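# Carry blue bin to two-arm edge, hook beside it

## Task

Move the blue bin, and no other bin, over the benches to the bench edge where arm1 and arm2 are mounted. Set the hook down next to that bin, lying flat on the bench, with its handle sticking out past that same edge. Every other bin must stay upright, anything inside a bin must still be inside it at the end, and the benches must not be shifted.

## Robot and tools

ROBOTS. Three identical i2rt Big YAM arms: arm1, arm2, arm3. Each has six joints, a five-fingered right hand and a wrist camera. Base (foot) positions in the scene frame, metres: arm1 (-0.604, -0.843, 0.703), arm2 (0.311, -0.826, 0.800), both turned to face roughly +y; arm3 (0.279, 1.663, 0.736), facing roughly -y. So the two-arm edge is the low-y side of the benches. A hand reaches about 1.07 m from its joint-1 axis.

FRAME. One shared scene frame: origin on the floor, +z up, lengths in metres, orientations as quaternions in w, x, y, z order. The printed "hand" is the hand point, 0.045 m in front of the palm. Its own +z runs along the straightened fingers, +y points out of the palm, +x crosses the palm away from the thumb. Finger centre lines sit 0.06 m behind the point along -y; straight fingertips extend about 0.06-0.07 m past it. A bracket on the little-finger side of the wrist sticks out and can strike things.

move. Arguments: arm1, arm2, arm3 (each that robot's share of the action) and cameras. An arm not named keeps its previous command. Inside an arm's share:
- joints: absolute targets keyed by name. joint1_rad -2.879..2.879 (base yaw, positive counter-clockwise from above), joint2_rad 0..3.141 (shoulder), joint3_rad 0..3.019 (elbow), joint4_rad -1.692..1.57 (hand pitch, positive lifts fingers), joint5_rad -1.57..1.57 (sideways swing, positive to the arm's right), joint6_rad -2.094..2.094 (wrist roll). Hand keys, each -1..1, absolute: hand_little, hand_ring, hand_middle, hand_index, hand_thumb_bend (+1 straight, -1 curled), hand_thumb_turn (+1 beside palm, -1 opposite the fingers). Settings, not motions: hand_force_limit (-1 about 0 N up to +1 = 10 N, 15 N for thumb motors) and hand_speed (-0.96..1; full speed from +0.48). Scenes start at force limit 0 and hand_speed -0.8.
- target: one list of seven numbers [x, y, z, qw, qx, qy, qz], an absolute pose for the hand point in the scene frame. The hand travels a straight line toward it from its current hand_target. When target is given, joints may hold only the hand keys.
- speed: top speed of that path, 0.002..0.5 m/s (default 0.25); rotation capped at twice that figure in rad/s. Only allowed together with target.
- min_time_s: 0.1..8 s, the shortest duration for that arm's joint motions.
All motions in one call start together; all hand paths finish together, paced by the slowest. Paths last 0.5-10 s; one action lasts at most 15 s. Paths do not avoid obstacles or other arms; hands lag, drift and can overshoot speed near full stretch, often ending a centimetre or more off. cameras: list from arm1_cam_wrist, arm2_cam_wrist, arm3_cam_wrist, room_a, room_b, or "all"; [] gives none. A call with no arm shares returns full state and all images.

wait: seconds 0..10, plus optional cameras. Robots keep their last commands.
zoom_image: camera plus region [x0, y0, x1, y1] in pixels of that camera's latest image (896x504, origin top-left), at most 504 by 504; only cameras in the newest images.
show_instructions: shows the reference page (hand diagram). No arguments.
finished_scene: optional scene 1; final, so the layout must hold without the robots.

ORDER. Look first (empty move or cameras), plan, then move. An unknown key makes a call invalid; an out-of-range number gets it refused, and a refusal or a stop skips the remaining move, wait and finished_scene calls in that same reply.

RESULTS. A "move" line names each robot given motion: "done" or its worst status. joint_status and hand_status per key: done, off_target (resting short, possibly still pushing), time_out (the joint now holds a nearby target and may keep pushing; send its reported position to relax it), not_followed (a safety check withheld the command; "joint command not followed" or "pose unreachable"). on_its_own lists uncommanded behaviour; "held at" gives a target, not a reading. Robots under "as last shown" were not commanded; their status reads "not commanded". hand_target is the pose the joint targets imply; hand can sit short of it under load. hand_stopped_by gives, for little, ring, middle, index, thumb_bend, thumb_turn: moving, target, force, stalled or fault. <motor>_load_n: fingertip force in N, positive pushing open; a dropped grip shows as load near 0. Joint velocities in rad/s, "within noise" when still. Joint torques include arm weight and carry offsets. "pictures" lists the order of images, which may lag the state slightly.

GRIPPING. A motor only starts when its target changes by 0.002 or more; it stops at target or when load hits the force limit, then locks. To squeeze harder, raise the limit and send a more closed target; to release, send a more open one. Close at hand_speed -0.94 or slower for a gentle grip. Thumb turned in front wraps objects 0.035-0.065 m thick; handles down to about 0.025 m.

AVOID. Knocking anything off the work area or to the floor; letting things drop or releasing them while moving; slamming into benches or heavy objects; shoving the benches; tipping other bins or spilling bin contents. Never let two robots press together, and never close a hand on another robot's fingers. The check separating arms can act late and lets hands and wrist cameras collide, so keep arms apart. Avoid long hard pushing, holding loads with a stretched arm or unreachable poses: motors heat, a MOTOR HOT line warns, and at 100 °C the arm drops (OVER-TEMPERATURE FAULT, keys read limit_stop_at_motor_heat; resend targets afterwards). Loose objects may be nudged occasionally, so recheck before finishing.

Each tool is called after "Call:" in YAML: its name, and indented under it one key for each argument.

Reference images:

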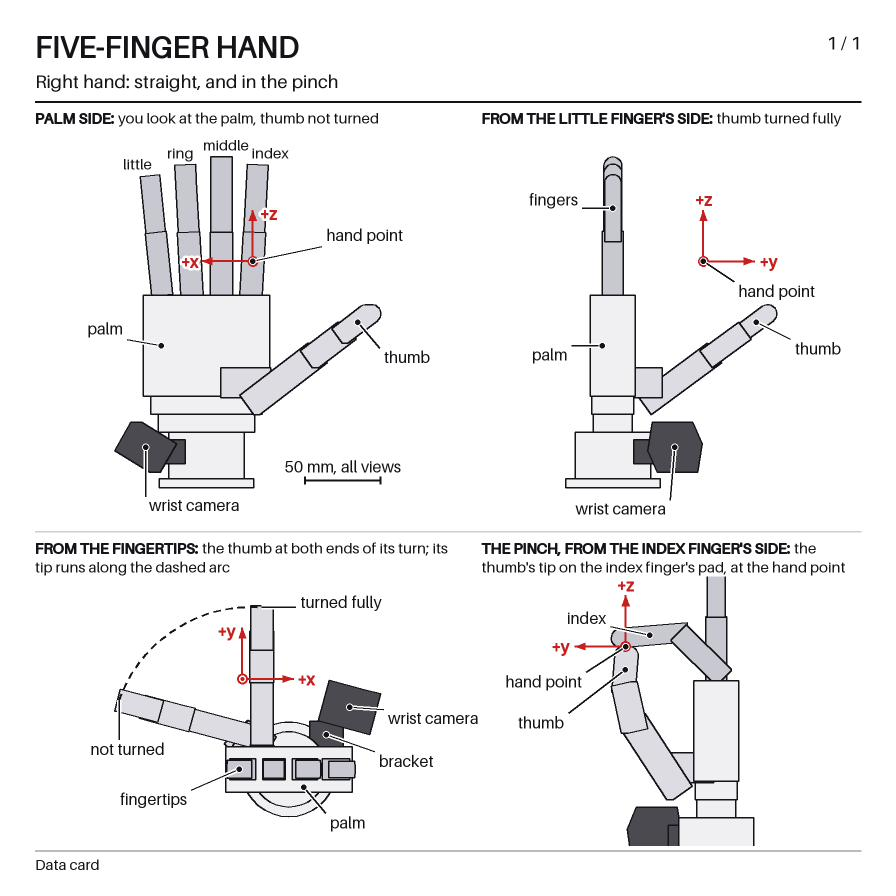

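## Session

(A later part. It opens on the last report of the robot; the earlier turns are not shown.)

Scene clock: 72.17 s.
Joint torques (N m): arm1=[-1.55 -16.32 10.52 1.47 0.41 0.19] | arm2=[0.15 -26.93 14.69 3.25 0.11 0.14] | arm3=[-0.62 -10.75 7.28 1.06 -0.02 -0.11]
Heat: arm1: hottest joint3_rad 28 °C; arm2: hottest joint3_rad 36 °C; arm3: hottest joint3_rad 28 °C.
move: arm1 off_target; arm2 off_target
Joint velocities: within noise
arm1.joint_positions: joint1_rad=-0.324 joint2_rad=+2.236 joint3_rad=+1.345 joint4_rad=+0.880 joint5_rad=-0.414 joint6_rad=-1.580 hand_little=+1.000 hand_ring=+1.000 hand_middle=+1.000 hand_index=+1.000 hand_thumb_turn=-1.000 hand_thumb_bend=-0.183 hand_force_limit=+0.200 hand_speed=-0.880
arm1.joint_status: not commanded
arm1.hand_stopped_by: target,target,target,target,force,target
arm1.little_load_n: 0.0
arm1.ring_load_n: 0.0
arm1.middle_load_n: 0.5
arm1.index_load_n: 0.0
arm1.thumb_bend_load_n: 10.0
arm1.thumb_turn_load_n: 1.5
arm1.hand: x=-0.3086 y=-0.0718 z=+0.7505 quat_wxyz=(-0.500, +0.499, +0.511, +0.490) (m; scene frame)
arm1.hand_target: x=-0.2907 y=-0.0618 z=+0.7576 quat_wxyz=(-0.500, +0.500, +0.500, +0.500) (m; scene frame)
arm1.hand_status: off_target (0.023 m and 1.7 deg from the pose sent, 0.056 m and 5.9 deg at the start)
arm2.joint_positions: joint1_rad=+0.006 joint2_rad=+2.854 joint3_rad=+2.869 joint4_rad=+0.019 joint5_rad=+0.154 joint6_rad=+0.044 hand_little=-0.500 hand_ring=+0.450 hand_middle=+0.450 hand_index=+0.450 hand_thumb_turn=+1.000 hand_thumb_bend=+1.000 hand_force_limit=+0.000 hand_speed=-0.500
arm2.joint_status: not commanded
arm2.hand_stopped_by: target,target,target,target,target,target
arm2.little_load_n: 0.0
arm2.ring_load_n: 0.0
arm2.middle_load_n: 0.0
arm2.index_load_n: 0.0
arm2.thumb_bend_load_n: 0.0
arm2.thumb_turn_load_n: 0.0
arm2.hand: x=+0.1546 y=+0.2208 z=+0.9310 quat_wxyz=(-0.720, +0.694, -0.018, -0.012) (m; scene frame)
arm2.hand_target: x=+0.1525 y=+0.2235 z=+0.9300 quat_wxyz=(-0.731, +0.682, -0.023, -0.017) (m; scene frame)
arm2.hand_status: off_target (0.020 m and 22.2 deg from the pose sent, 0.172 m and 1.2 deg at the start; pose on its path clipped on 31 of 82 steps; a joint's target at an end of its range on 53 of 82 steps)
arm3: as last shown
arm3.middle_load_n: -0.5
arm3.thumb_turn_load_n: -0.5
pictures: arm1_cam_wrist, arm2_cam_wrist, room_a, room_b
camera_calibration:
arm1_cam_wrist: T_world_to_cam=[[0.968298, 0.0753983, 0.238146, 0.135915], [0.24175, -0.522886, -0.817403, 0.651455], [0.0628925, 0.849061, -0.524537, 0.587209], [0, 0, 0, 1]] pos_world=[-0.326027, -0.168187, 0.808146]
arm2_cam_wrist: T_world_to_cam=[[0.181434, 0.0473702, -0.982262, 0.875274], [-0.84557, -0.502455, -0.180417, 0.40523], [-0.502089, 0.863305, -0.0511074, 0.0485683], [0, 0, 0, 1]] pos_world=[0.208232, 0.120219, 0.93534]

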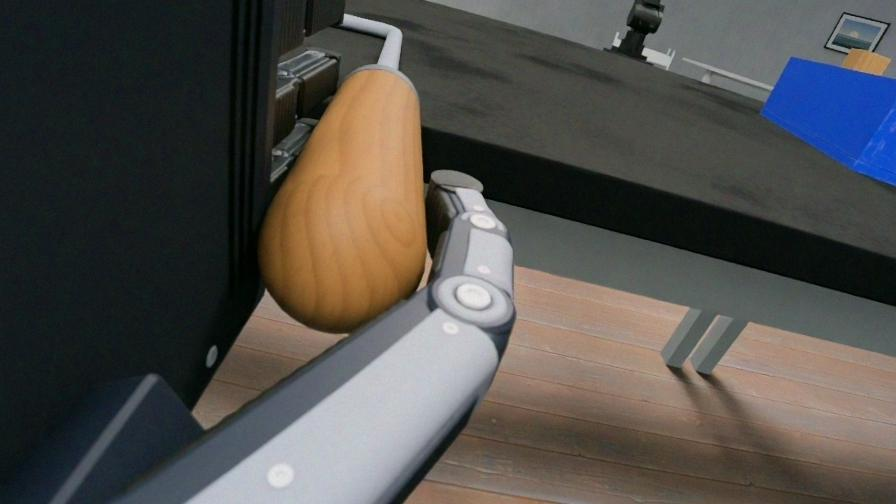

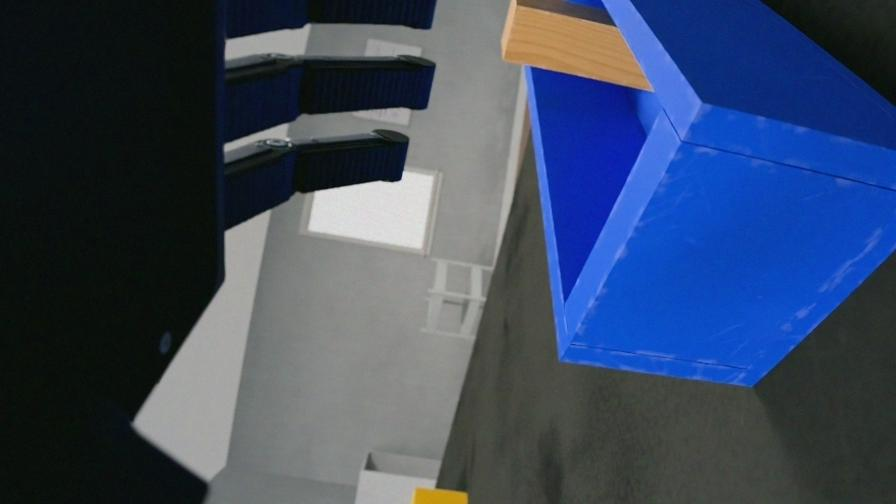

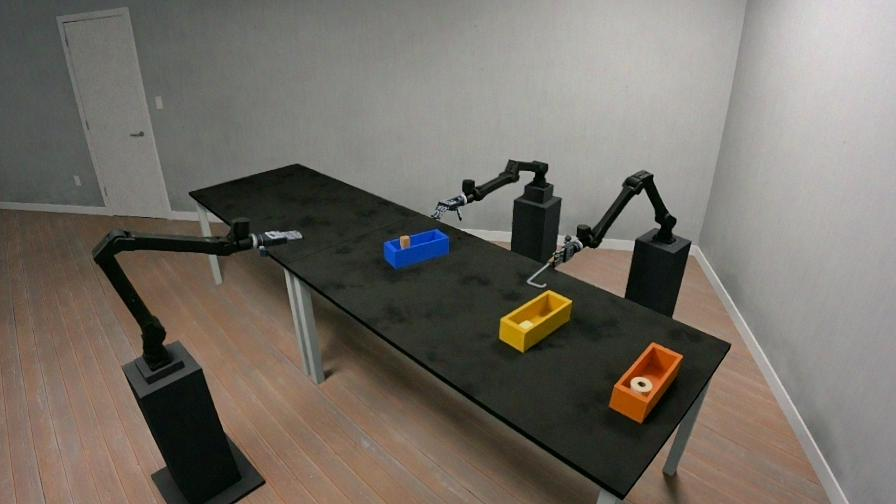

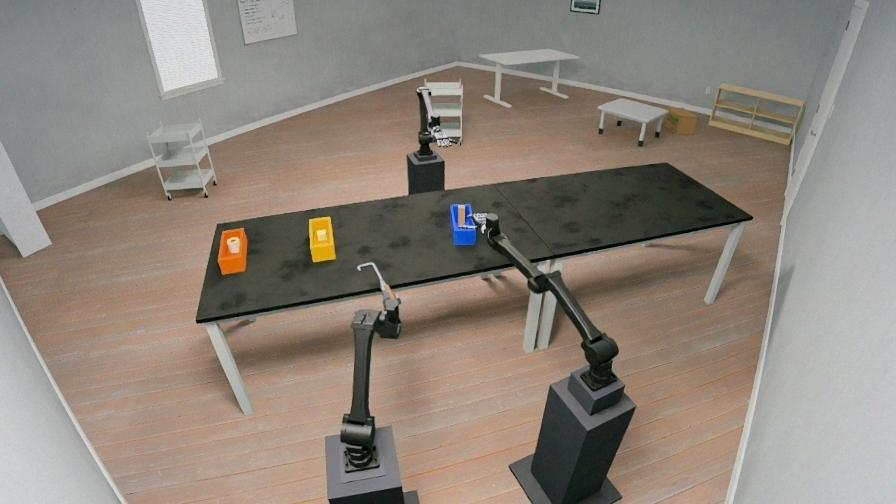

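Call:
move:
  arm1: {"target": [-0.11, 0.065, 0.80, 0.3480, -0.6320, -0.3797, -0.5790], "speed": 0.12}
  arm2: {"target": [0.25, -0.02, 1.02, 0.5736, -0.8192, 0, 0], "speed": 0.25}
  cameras: ["arm1_cam_wrist", "arm2_cam_wrist", "room_a", "room_b"]

Scene clock: 78.70 s.
Joint torques (N m): arm1=[-3.66 -11.16 24.09 1.48 0.71 0.02] | arm2=[0.09 -22.24 8.9 1.92 -0.19 -0.08] | arm3=[-0.56 -10.87 7.23 1.17 -0.01 -0.12]
Heat: arm1: hottest joint3_rad 30 °C; arm2: hottest joint3_rad 37 °C; arm3: hottest joint3_rad 28 °C.
move: arm1 off_target; arm2 done
Joint velocities: within noise
arm1.joint_positions: joint1_rad=-0.287 joint2_rad=+2.242 joint3_rad=+1.534 joint4_rad=+0.525 joint5_rad=+0.080 joint6_rad=-1.555 hand_little=+1.000 hand_ring=+1.000 hand_middle=+1.000 hand_index=+0.999 hand_thumb_turn=-1.000 hand_thumb_bend=-0.183 hand_force_limit=+0.200 hand_speed=-0.880
arm1.joint_status: not commanded
arm1.hand_stopped_by: target,target,target,target,force,target
arm1.little_load_n: 0.0
arm1.ring_load_n: 0.0
arm1.middle_load_n: 2.0
arm1.index_load_n: -5.5
arm1.thumb_bend_load_n: 10.0
arm1.thumb_turn_load_n: 4.0
arm1.hand: x=-0.2363 y=-0.0683 z=+0.7519 quat_wxyz=(-0.342, +0.651, +0.415, +0.536) (m; scene frame)
arm1.hand_target: x=-0.1830 y=-0.0285 z=+0.7840 quat_wxyz=(-0.349, +0.631, +0.380, +0.579) (m; scene frame)
arm1.hand_status: off_target (0.190 m and 6.7 deg from the pose sent, 0.246 m and 29.5 deg at the start; pose on its path clipped on 50 of 89 steps)
arm2.joint_positions: joint1_rad=-0.088 joint2_rad=+1.908 joint3_rad=+1.643 joint4_rad=-0.078 joint5_rad=+0.042 joint6_rad=+0.031 hand_little=-0.500 hand_ring=+0.450 hand_middle=+0.450 hand_index=+0.450 hand_thumb_turn=+1.000 hand_thumb_bend=+1.000 hand_force_limit=+0.000 hand_speed=-0.500
arm2.joint_status: not commanded
arm2.hand_stopped_by: target,target,target,target,target,target
arm2.little_load_n: 0.0
arm2.ring_load_n: -0.5
arm2.middle_load_n: 0.0
arm2.index_load_n: 0.0
arm2.thumb_bend_load_n: 0.0
arm2.thumb_turn_load_n: 0.0
arm2.hand: x=+0.2447 y=-0.0156 z=+1.0208 quat_wxyz=(-0.577, +0.817, -0.003, -0.003) (m; scene frame)
arm2.hand_target: x=+0.2500 y=-0.0199 z=+1.0200 quat_wxyz=(-0.574, +0.819, +0.000, +0.000) (m; scene frame)
arm2.hand_status: done (0.007 m and 0.7 deg from the pose sent, 0.274 m and 22.2 deg at the start)
arm3: as last shown
arm3.middle_load_n: 0.0
arm3.index_load_n: 0.5
arm3.thumb_turn_load_n: 0.0
pictures: arm1_cam_wrist, arm2_cam_wrist, room_a, room_b
camera_calibration:
arm1_cam_wrist: T_world_to_cam=[[0.918868, -0.324531, 0.224413, 0.0366479], [-0.0707893, -0.695126, -0.715395, 0.474638], [0.388163, 0.641467, -0.661702, 0.746399], [0, 0, 0, 1]] pos_world=[-0.2898, -0.136964, 0.825223]
arm2_cam_wrist: T_world_to_cam=[[0.214398, -0.312511, -0.925403, 0.886636], [-0.833564, -0.552383, -0.00657905, 0.197655], [-0.509121, 0.772793, -0.378928, 0.637435], [0, 0, 0, 1]] pos_world=[0.299198, -0.106341, 1.06334]

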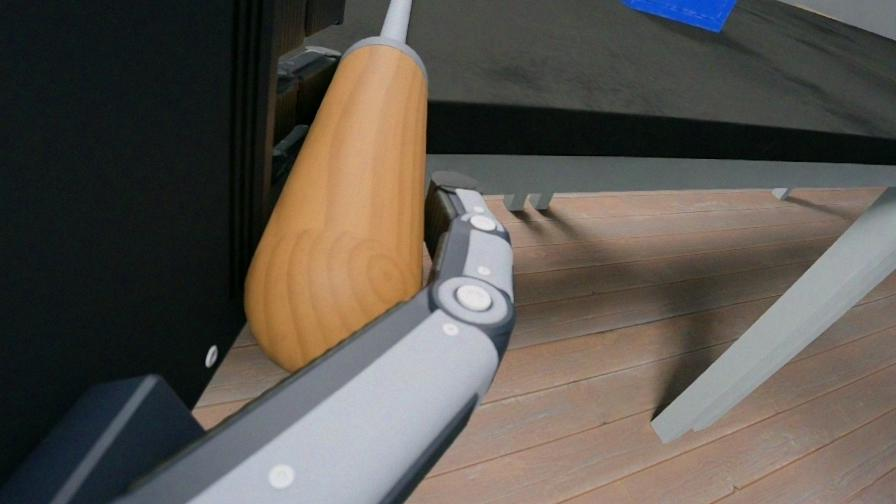

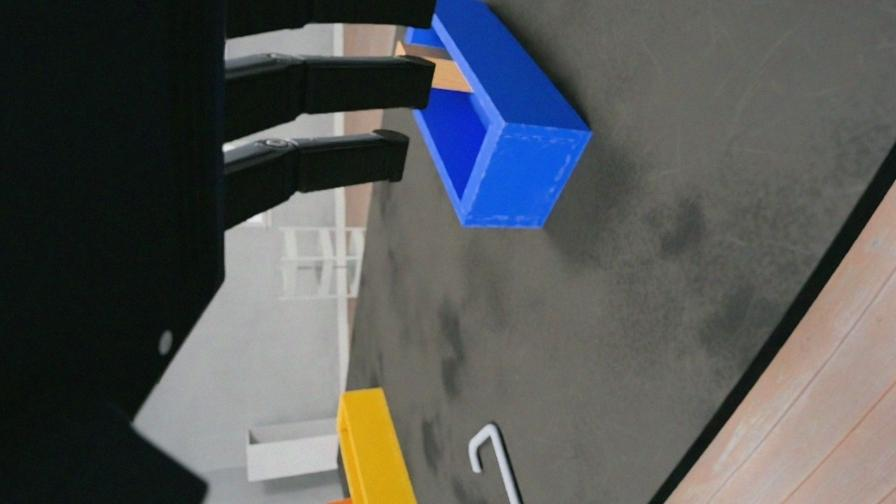

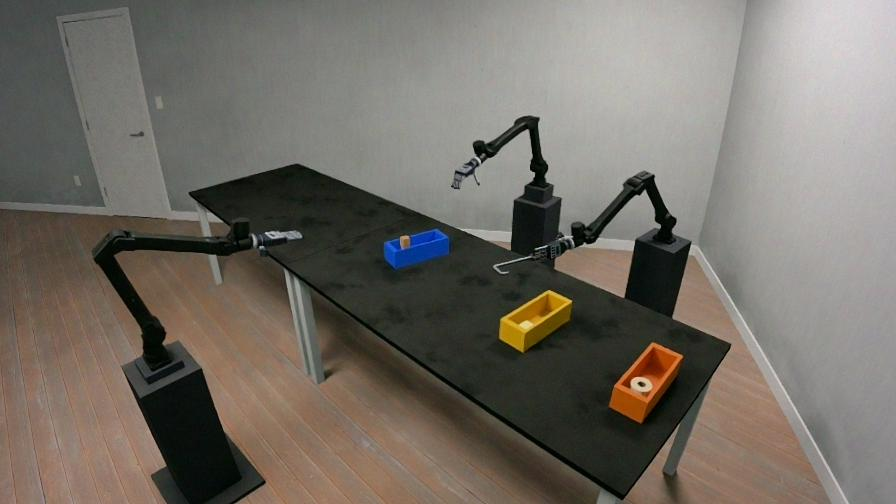

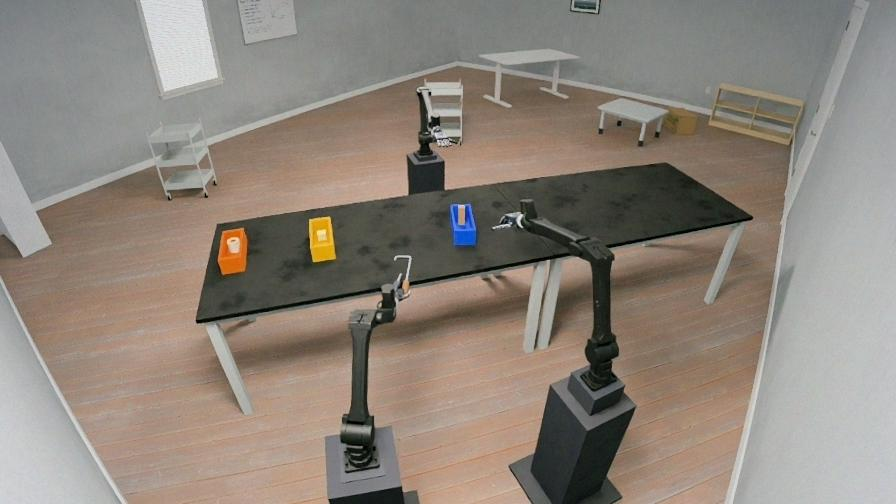

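Call:
move:
  arm1: {"target": [-0.235, -0.09, 0.765, 0.3954, -0.5862, -0.3954, -0.5862], "speed": 0.08}
  cameras: ["arm1_cam_wrist", "arm2_cam_wrist"]

Scene clock: 80.53 s.
Joint torques (N m): arm1=[-1.08 -19.96 6.09 2.82 -0.09 -0.04] | arm2=[-0.21 -22.18 8.92 2 -0.17 -0.06] | arm3=[-0.62 -10.75 7.28 1.13 0 -0.13]
Heat: arm1: hottest joint3_rad 30 °C; arm2: hottest joint3_rad 37 °C; arm3: hottest joint3_rad 28 °C.
move: arm1 off_target
Joint velocities: within noise
arm1.joint_positions: joint1_rad=-0.306 joint2_rad=+2.267 joint3_rad=+1.418 joint4_rad=+0.828 joint5_rad=+0.005 joint6_rad=-1.559 hand_little=+1.000 hand_ring=+1.000 hand_middle=+1.000 hand_index=+1.000 hand_thumb_turn=-1.000 hand_thumb_bend=-0.183 hand_force_limit=+0.200 hand_speed=-0.880
arm1.joint_status: not commanded
arm1.hand_stopped_by: target,target,target,target,force,target
arm1.little_load_n: 0.0
arm1.ring_load_n: 0.0
arm1.middle_load_n: 0.0
arm1.index_load_n: 0.0
arm1.thumb_bend_load_n: 10.0
arm1.thumb_turn_load_n: 0.5
arm1.hand: x=-0.2405 y=-0.0864 z=+0.7483 quat_wxyz=(-0.394, +0.597, +0.399, +0.574) (m; scene frame)
arm1.hand_target: x=-0.2351 y=-0.0898 z=+0.7649 quat_wxyz=(-0.395, +0.586, +0.396, +0.586) (m; scene frame)
arm1.hand_status: off_target (0.018 m and 1.9 deg from the pose sent, 0.025 m and 11.4 deg at the start)
arm2, arm3: as last shown
arm2.ring_load_n: 0.0
arm3.index_load_n: 0.0
pictures: arm1_cam_wrist, arm2_cam_wrist
camera_calibration:
arm1_cam_wrist: T_world_to_cam=[[0.924379, -0.30769, 0.225499, 0.037419], [0.00566211, -0.579993, -0.814602, 0.561758], [0.381433, 0.754278, -0.534391, 0.670035], [0, 0, 0, 1]] pos_world=[-0.293344, -0.168064, 0.807232]
arm2_cam_wrist: T_world_to_cam=[[0.214398, -0.312511, -0.925403, 0.886636], [-0.833564, -0.552383, -0.00657905, 0.197655], [-0.509121, 0.772793, -0.378928, 0.637435], [0, 0, 0, 1]] pos_world=[0.299198, -0.106341, 1.06334]

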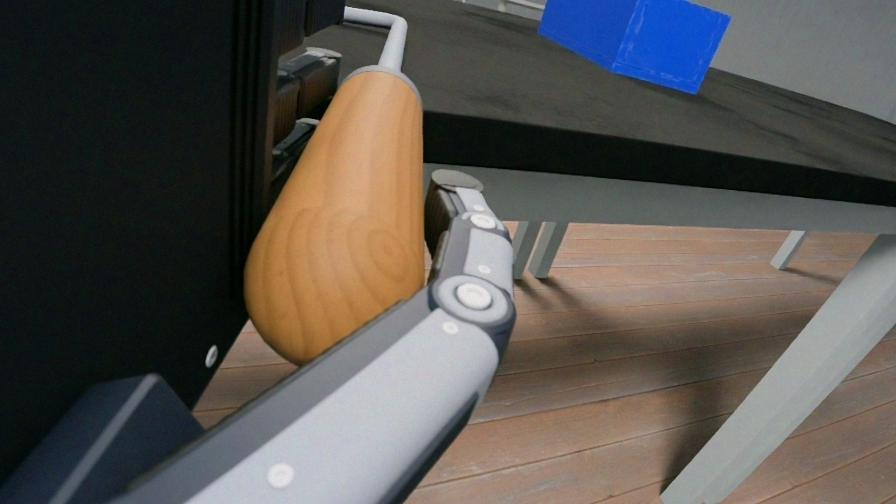

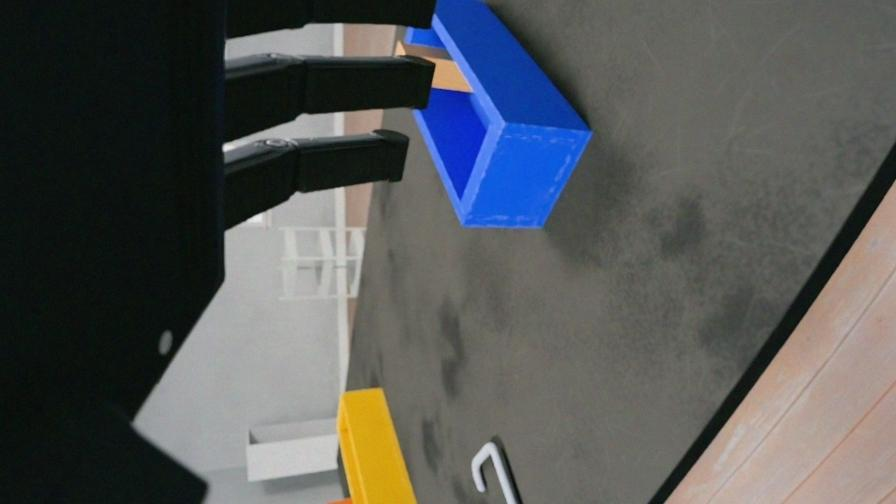

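Call:
move:
  arm1: {"target": [-0.235, -0.088, 0.825, 0.3954, -0.5862, -0.3954, -0.5862], "speed": 0.08}
  cameras: ["arm1_cam_wrist", "arm2_cam_wrist", "room_b", "room_a"]

Call:
zoom_image:
  camera: "room_b"
  region: [350, 220, 480, 330]

Scene clock: 82.13 s.
Joint torques (N m): arm1=[-1.14 -21.01 7.87 2.11 -0.02 -0.03] | arm2=[-0.38 -22.36 8.9 1.94 -0.14 -0.06] | arm3=[-0.67 -10.81 7.24 1.05 -0.01 -0.14]
Heat: arm1: hottest joint3_rad 30 °C; arm2: hottest joint3_rad 36 °C; arm3: hottest joint3_rad 28 °C.
move: arm1 off_target
Joint velocities: within noise
arm1.joint_positions: joint1_rad=-0.306 joint2_rad=+2.180 joint3_rad=+1.404 joint4_rad=+0.737 joint5_rad=+0.005 joint6_rad=-1.559 hand_little=+1.000 hand_ring=+1.000 hand_middle=+1.000 hand_index=+1.000 hand_thumb_turn=-1.000 hand_thumb_bend=-0.183 hand_force_limit=+0.200 hand_speed=-0.880
arm1.joint_status: not commanded
arm1.hand_stopped_by: target,target,target,target,force,target
arm1.little_load_n: 0.0
arm1.ring_load_n: 0.0
arm1.middle_load_n: 0.0
arm1.index_load_n: 0.0
arm1.thumb_bend_load_n: 9.5
arm1.thumb_turn_load_n: 1.5
arm1.hand: x=-0.2415 y=-0.0889 z=+0.7872 quat_wxyz=(-0.390, +0.602, +0.403, +0.568) (m; scene frame)
arm1.hand_target: x=-0.2352 y=-0.0882 z=+0.8244 quat_wxyz=(-0.395, +0.586, +0.396, +0.586) (m; scene frame)
arm1.hand_status: off_target (0.038 m and 2.9 deg from the pose sent, 0.077 m and 1.9 deg at the start)
arm2, arm3: as last shown
arm3.little_load_n: -0.5
pictures: arm1_cam_wrist, arm2_cam_wrist, room_a, room_b
camera_calibration:
arm1_cam_wrist: T_world_to_cam=[[0.925898, -0.303868, 0.224448, 0.0303631], [0.000181734, -0.593776, -0.80463, 0.581645], [0.377773, 0.745047, -0.549721, 0.703429], [0, 0, 0, 1]] pos_world=[-0.293956, -0.169494, 0.847884]
arm2_cam_wrist: T_world_to_cam=[[0.214398, -0.312511, -0.925403, 0.886636], [-0.833564, -0.552383, -0.00657905, 0.197655], [-0.509121, 0.772793, -0.378928, 0.637435], [0, 0, 0, 1]] pos_world=[0.299198, -0.106341, 1.06334]

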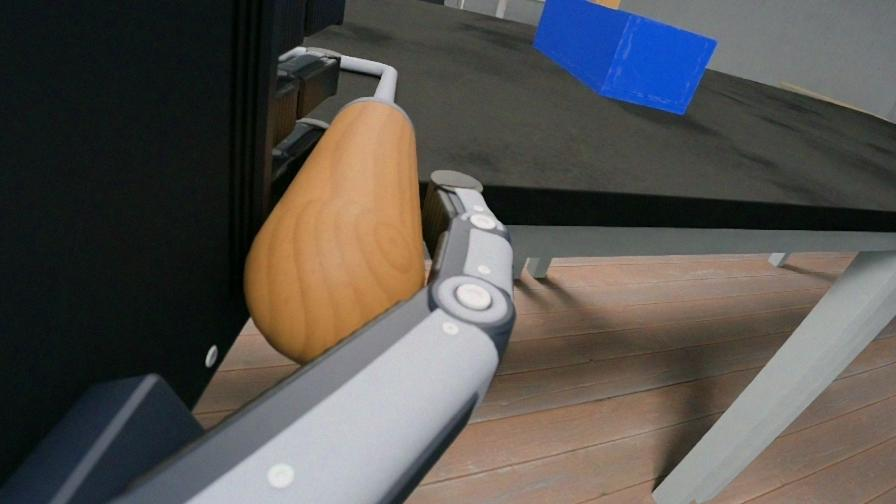

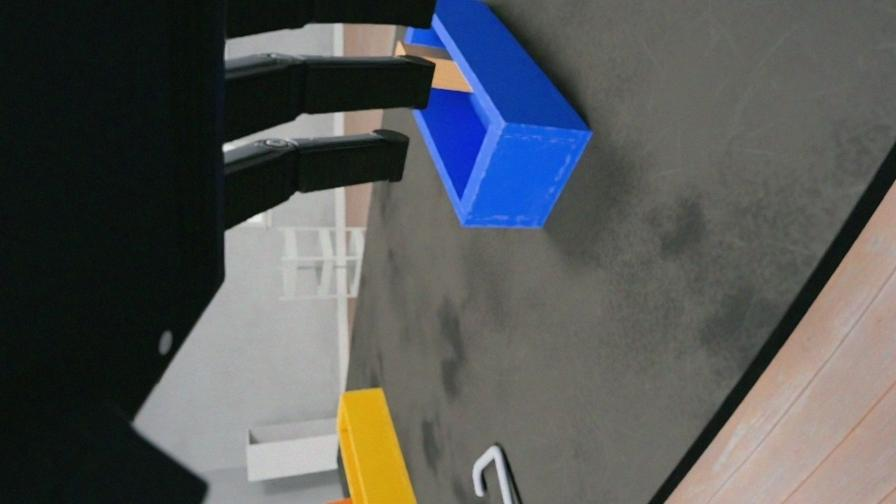

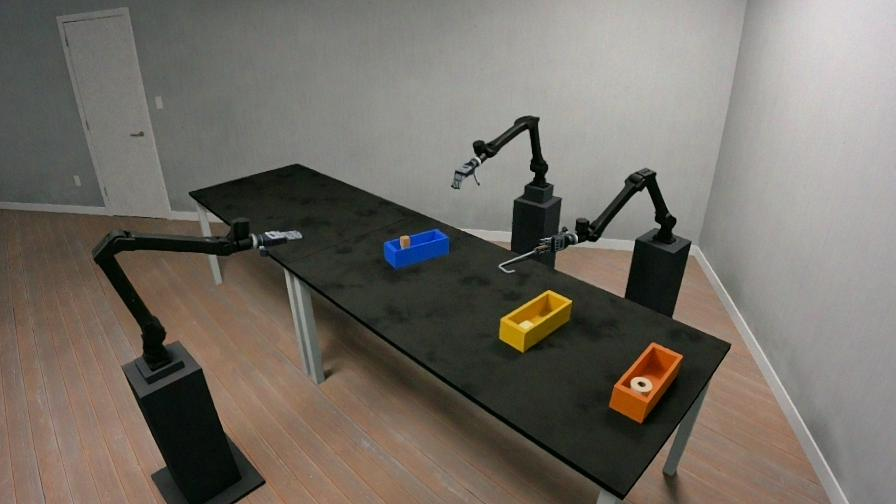

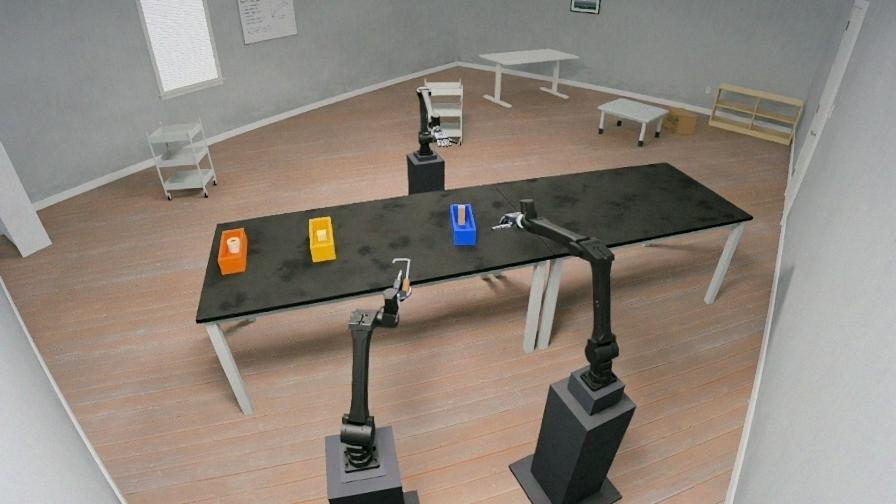

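Scaled by 3.877 from the camera's 896x504 image, which has a finer 1280x720 frame.

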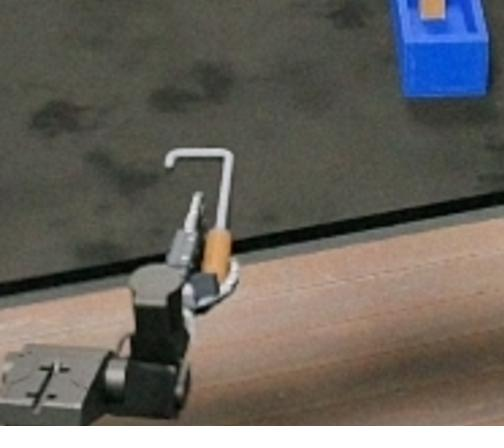

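Call:
move:
  arm1: {"target": [-0.15, 0.03, 0.835, 0.3480, -0.6320, -0.3797, -0.5790], "speed": 0.1}
  cameras: ["arm1_cam_wrist", "arm2_cam_wrist", "room_b", "room_a"]

Call:
zoom_image:
  camera: "room_b"
  region: [350, 200, 500, 330]

Scene clock: 85.10 s.
Joint torques (N m): arm1=[-1.61 -20.95 14.49 1.74 0.21 0.04] | arm2=[-0.03 -22.07 8.95 1.88 -0.17 -0.09] | arm3=[-0.73 -10.93 7.31 1.1 -0.01 -0.13]
Heat: arm1: hottest joint3_rad 30 °C; arm2: hottest joint3_rad 36 °C; arm3: hottest joint3_rad 28 °C.
move: arm1 off_target
Joint velocities: within noise
arm1.joint_positions: joint1_rad=-0.322 joint2_rad=+2.426 joint3_rad=+2.023 joint4_rad=+0.270 joint5_rad=+0.084 joint6_rad=-1.559 hand_little=+1.000 hand_ring=+1.000 hand_middle=+1.000 hand_index=+1.000 hand_thumb_turn=-1.000 hand_thumb_bend=-0.183 hand_force_limit=+0.200 hand_speed=-0.880
arm1.joint_status: not commanded
arm1.hand_stopped_by: target,target,target,target,force,target
arm1.little_load_n: 0.0
arm1.ring_load_n: 0.0
arm1.middle_load_n: 0.0
arm1.index_load_n: 0.0
arm1.thumb_bend_load_n: 9.0
arm1.thumb_turn_load_n: 1.0
arm1.hand: x=-0.1681 y=+0.0166 z=+0.8049 quat_wxyz=(-0.341, +0.645, +0.394, +0.559) (m; scene frame)
arm1.hand_target: x=-0.1523 y=+0.0256 z=+0.8357 quat_wxyz=(-0.348, +0.632, +0.380, +0.579) (m; scene frame)
arm1.hand_status: off_target (0.038 m and 3.3 deg from the pose sent, 0.157 m and 6.6 deg at the start)
arm2: as last shown
arm3.joint_positions: joint1_rad=-0.105 joint2_rad=+1.369 joint3_rad=+0.985 joint4_rad=+0.230 joint5_rad=-0.065 joint6_rad=-0.010 hand_little=+1.000 hand_ring=+1.000 hand_middle=+1.000 hand_index=+1.000 hand_thumb_turn=+1.000 hand_thumb_bend=+1.000 hand_force_limit=+0.000 hand_speed=-0.800
arm3.joint_status: not commanded
arm3.hand_stopped_by: target,target,target,target,target,target
arm3.little_load_n: 0.0
arm3.ring_load_n: 0.0
arm3.middle_load_n: 0.0
arm3.index_load_n: 0.0
arm3.thumb_bend_load_n: 0.0
arm3.thumb_turn_load_n: 0.0
arm3.hand: x=+0.2883 y=+1.0450 z=+1.0153 quat_wxyz=(-0.003, +0.005, -0.755, +0.655) (m; scene frame)
arm3.hand_target: x=+0.2801 y=+1.0501 z=+1.0001 quat_wxyz=(+0.000, +0.000, -0.766, +0.643) (m; scene frame)
arm3.hand_status: not commanded
pictures: arm1_cam_wrist, arm2_cam_wrist, room_a, room_b
camera_calibration:
arm1_cam_wrist: T_world_to_cam=[[0.900413, -0.369599, 0.229462, -0.0168208], [-0.0806621, -0.660147, -0.746793, 0.599395], [0.427493, 0.653913, -0.624218, 0.676613], [0, 0, 0, 1]] pos_world=[-0.225753, -0.0529739, 0.873837]
arm2_cam_wrist: T_world_to_cam=[[0.214398, -0.312511, -0.925403, 0.886636], [-0.833564, -0.552383, -0.00657905, 0.197655], [-0.509121, 0.772793, -0.378928, 0.637435], [0, 0, 0, 1]] pos_world=[0.299198, -0.106341, 1.06334]

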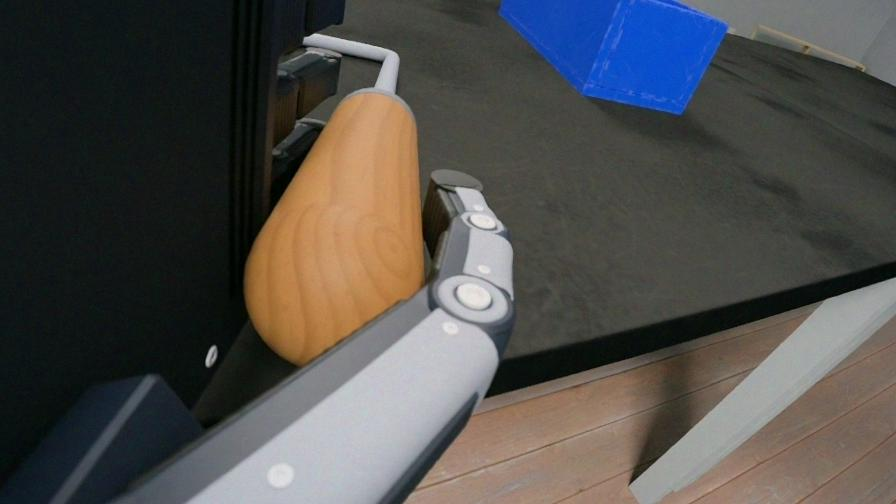

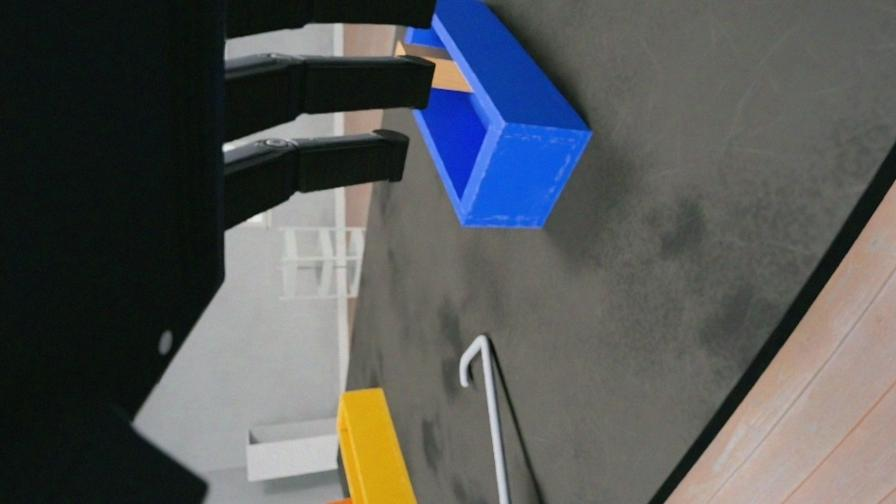

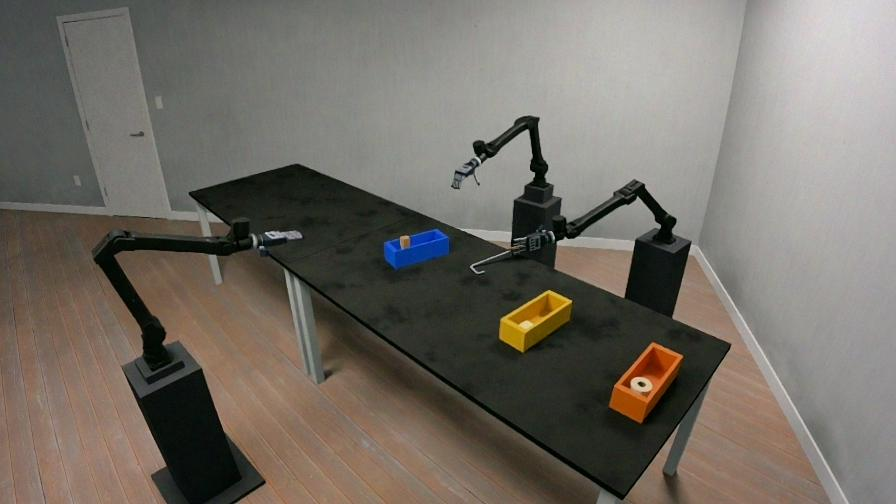

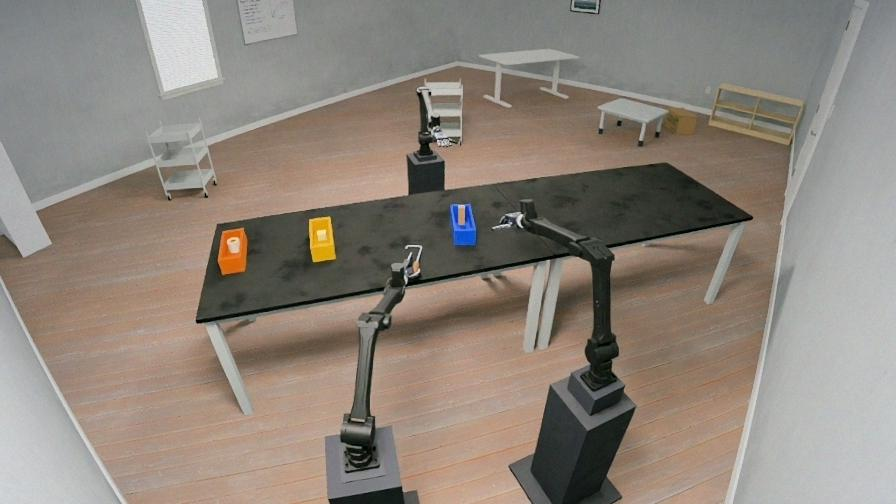

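Scaled by 3.360 from the camera's 896x504 image, which has a finer 1280x720 frame.

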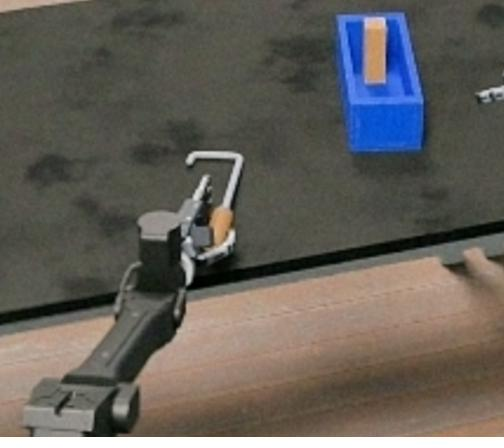

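Call:
move:
  arm1: {"target": [-0.118, 0.092, 0.832, 0.3280, -0.6536, -0.3774, -0.5682], "speed": 0.08}
  cameras: ["arm1_cam_wrist", "arm2_cam_wrist", "room_b"]

Call:
zoom_image:
  camera: "room_b"
  region: [370, 190, 500, 300]

Scene clock: 88.20 s.
Joint torques (N m): arm1=[-1.38 -23.3 15.34 1.83 -0.01 0.09] | arm2=[-0.15 -22.48 8.94 1.85 -0.17 -0.07] | arm3=[-0.44 -10.58 7.3 1.07 -0.02 -0.11]
Heat: arm1: hottest joint3_rad 31 °C; arm2: hottest joint3_rad 35 °C; arm3: hottest joint3_rad 28 °C.
move: arm1 off_target
Joint velocities: within noise
arm1.joint_positions: joint1_rad=-0.326 joint2_rad=+2.839 joint3_rad=+2.849 joint4_rad=-0.172 joint5_rad=+0.100 joint6_rad=-1.559 hand_little=+1.000 hand_ring=+1.000 hand_middle=+1.000 hand_index=+1.000 hand_thumb_turn=-1.000 hand_thumb_bend=-0.183 hand_force_limit=+0.200 hand_speed=-0.880
arm1.joint_status: not commanded
arm1.hand_stopped_by: target,target,target,target,force,target
arm1.little_load_n: 0.0
arm1.ring_load_n: 0.0
arm1.middle_load_n: 0.0
arm1.index_load_n: 0.5
arm1.thumb_bend_load_n: 9.0
arm1.thumb_turn_load_n: 1.0
arm1.hand: x=-0.1316 y=+0.0863 z=+0.8019 quat_wxyz=(-0.328, +0.656, +0.394, +0.554) (m; scene frame)
arm1.hand_target: x=-0.1211 y=+0.0855 z=+0.8321 quat_wxyz=(-0.339, +0.643, +0.380, +0.573) (m; scene frame)
arm1.hand_status: off_target (0.033 m and 2.5 deg from the pose sent, 0.095 m and 2.8 deg at the start; a joint's target at an end of its range on 17 of 74 steps)
arm2, arm3: as last shown
pictures: arm1_cam_wrist, arm2_cam_wrist, room_b
camera_calibration:
arm1_cam_wrist: T_world_to_cam=[[0.895032, -0.38089, 0.232037, -0.0249893], [-0.100085, -0.678517, -0.727734, 0.629966], [0.434628, 0.628122, -0.645416, 0.633729], [0, 0, 0, 1]] pos_world=[-0.19002, 0.0198655, 0.873265]
arm2_cam_wrist: T_world_to_cam=[[0.214398, -0.312511, -0.925403, 0.886636], [-0.833564, -0.552383, -0.00657905, 0.197655], [-0.509121, 0.772793, -0.378928, 0.637435], [0, 0, 0, 1]] pos_world=[0.299198, -0.106341, 1.06334]

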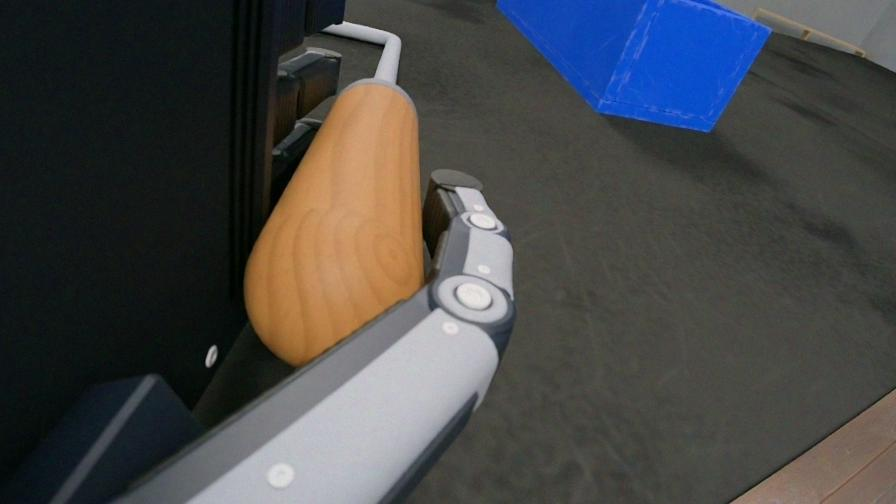

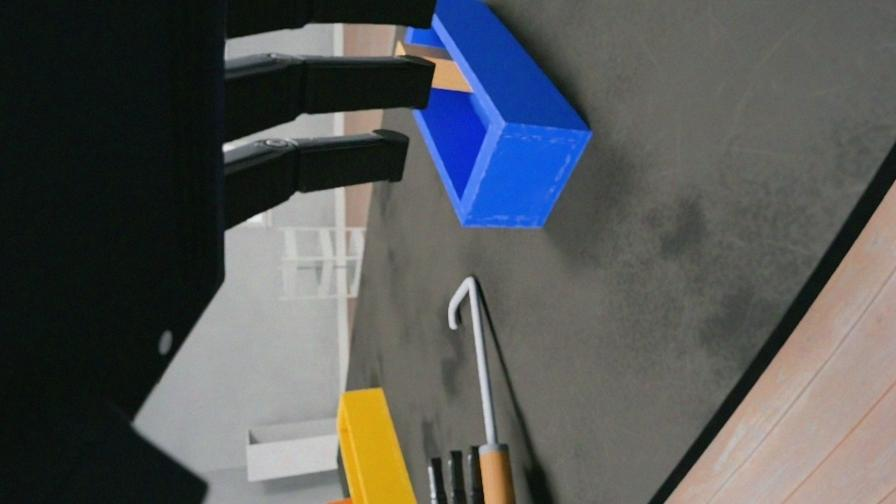

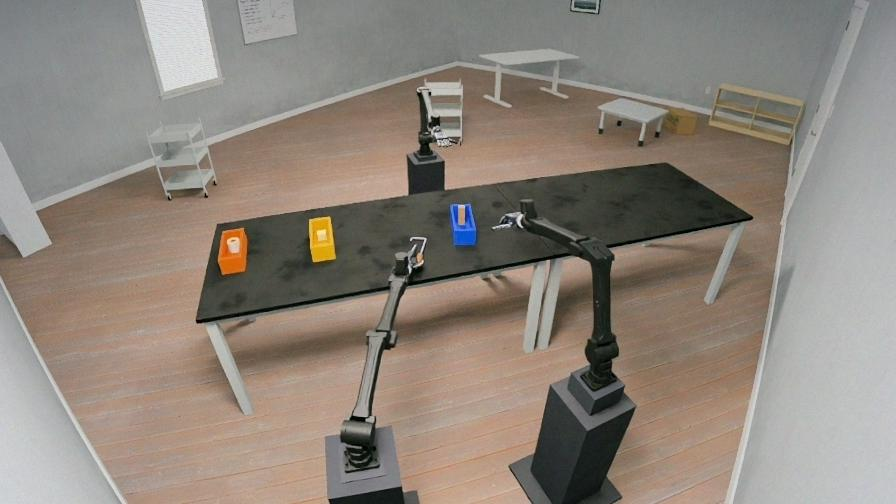

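Scaled by 3.877 from the camera's 896x504 image, which has a finer 1280x720 frame.

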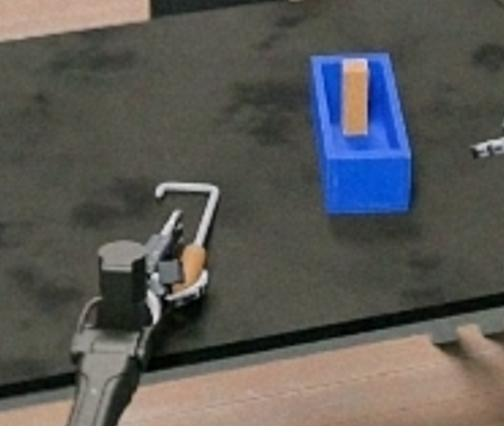

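Call:
move:
  arm1: {"joints": {"joint1_rad": -0.44}, "min_time_s": 1.5}
  cameras: ["arm2_cam_wrist", "room_b"]

Call:
zoom_image:
  camera: "room_b"
  region: [370, 190, 500, 300]

Scene clock: 90.33 s.
Joint torques (N m): arm1=[-1.61 -23.18 15.36 1.87 0.35 0.08] | arm2=[-0.26 -22.07 8.87 1.87 -0.16 -0.08] | arm3=[-0.56 -10.81 7.3 1.07 -0.02 -0.12]
Heat: arm1: hottest joint3_rad 31 °C; arm2: hottest joint3_rad 35 °C; arm3: hottest joint3_rad 28 °C.
move: arm1 done
Joint velocities: within noise
arm1.joint_positions: joint1_rad=-0.427 joint2_rad=+2.839 joint3_rad=+2.849 joint4_rad=-0.172 joint5_rad=+0.091 joint6_rad=-1.559 hand_little=+1.000 hand_ring=+1.000 hand_middle=+1.000 hand_index=+1.000 hand_thumb_turn=-1.000 hand_thumb_bend=-0.183 hand_force_limit=+0.200 hand_speed=-0.880
arm1.joint_status: all done
arm1.hand_stopped_by: target,target,target,target,force,target
arm1.little_load_n: 0.0
arm1.ring_load_n: 0.0
arm1.middle_load_n: 0.0
arm1.index_load_n: 0.0
arm1.thumb_bend_load_n: 9.0
arm1.thumb_turn_load_n: 1.0
arm1.hand: x=-0.0414 y=+0.0354 z=+0.8018 quat_wxyz=(-0.303, +0.673, +0.363, +0.569) (m; scene frame)
arm1.hand_target: x=-0.0273 y=+0.0304 z=+0.8323 quat_wxyz=(-0.308, +0.661, +0.347, +0.590) (m; scene frame)
arm1.hand_status: not commanded
arm2, arm3: as last shown
arm2.thumb_turn_load_n: -0.5
arm3.thumb_turn_load_n: -0.5
pictures: arm2_cam_wrist, room_b
camera_calibration:
arm2_cam_wrist: T_world_to_cam=[[0.214398, -0.312511, -0.925403, 0.886636], [-0.833564, -0.552383, -0.00657905, 0.197655], [-0.509121, 0.772793, -0.378928, 0.637435], [0, 0, 0, 1]] pos_world=[0.299198, -0.106341, 1.06334]

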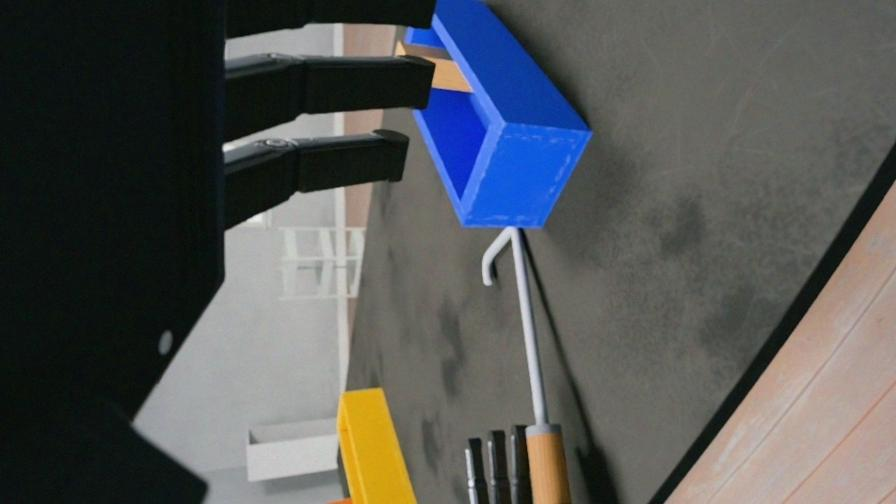

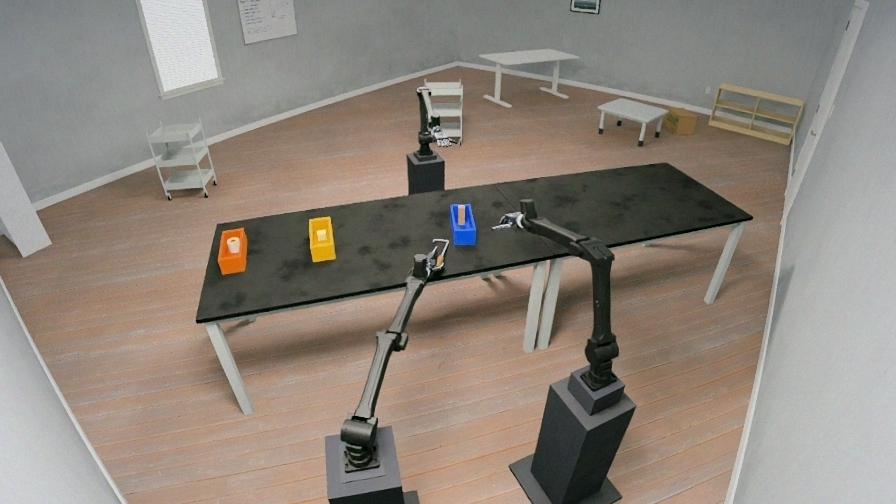

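Scaled by 3.877 from the camera's 896x504 image, which has a finer 1280x720 frame.

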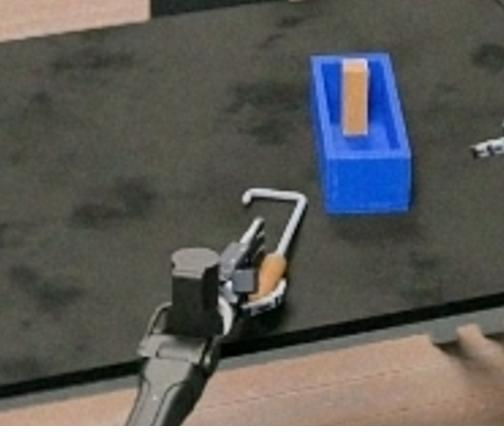

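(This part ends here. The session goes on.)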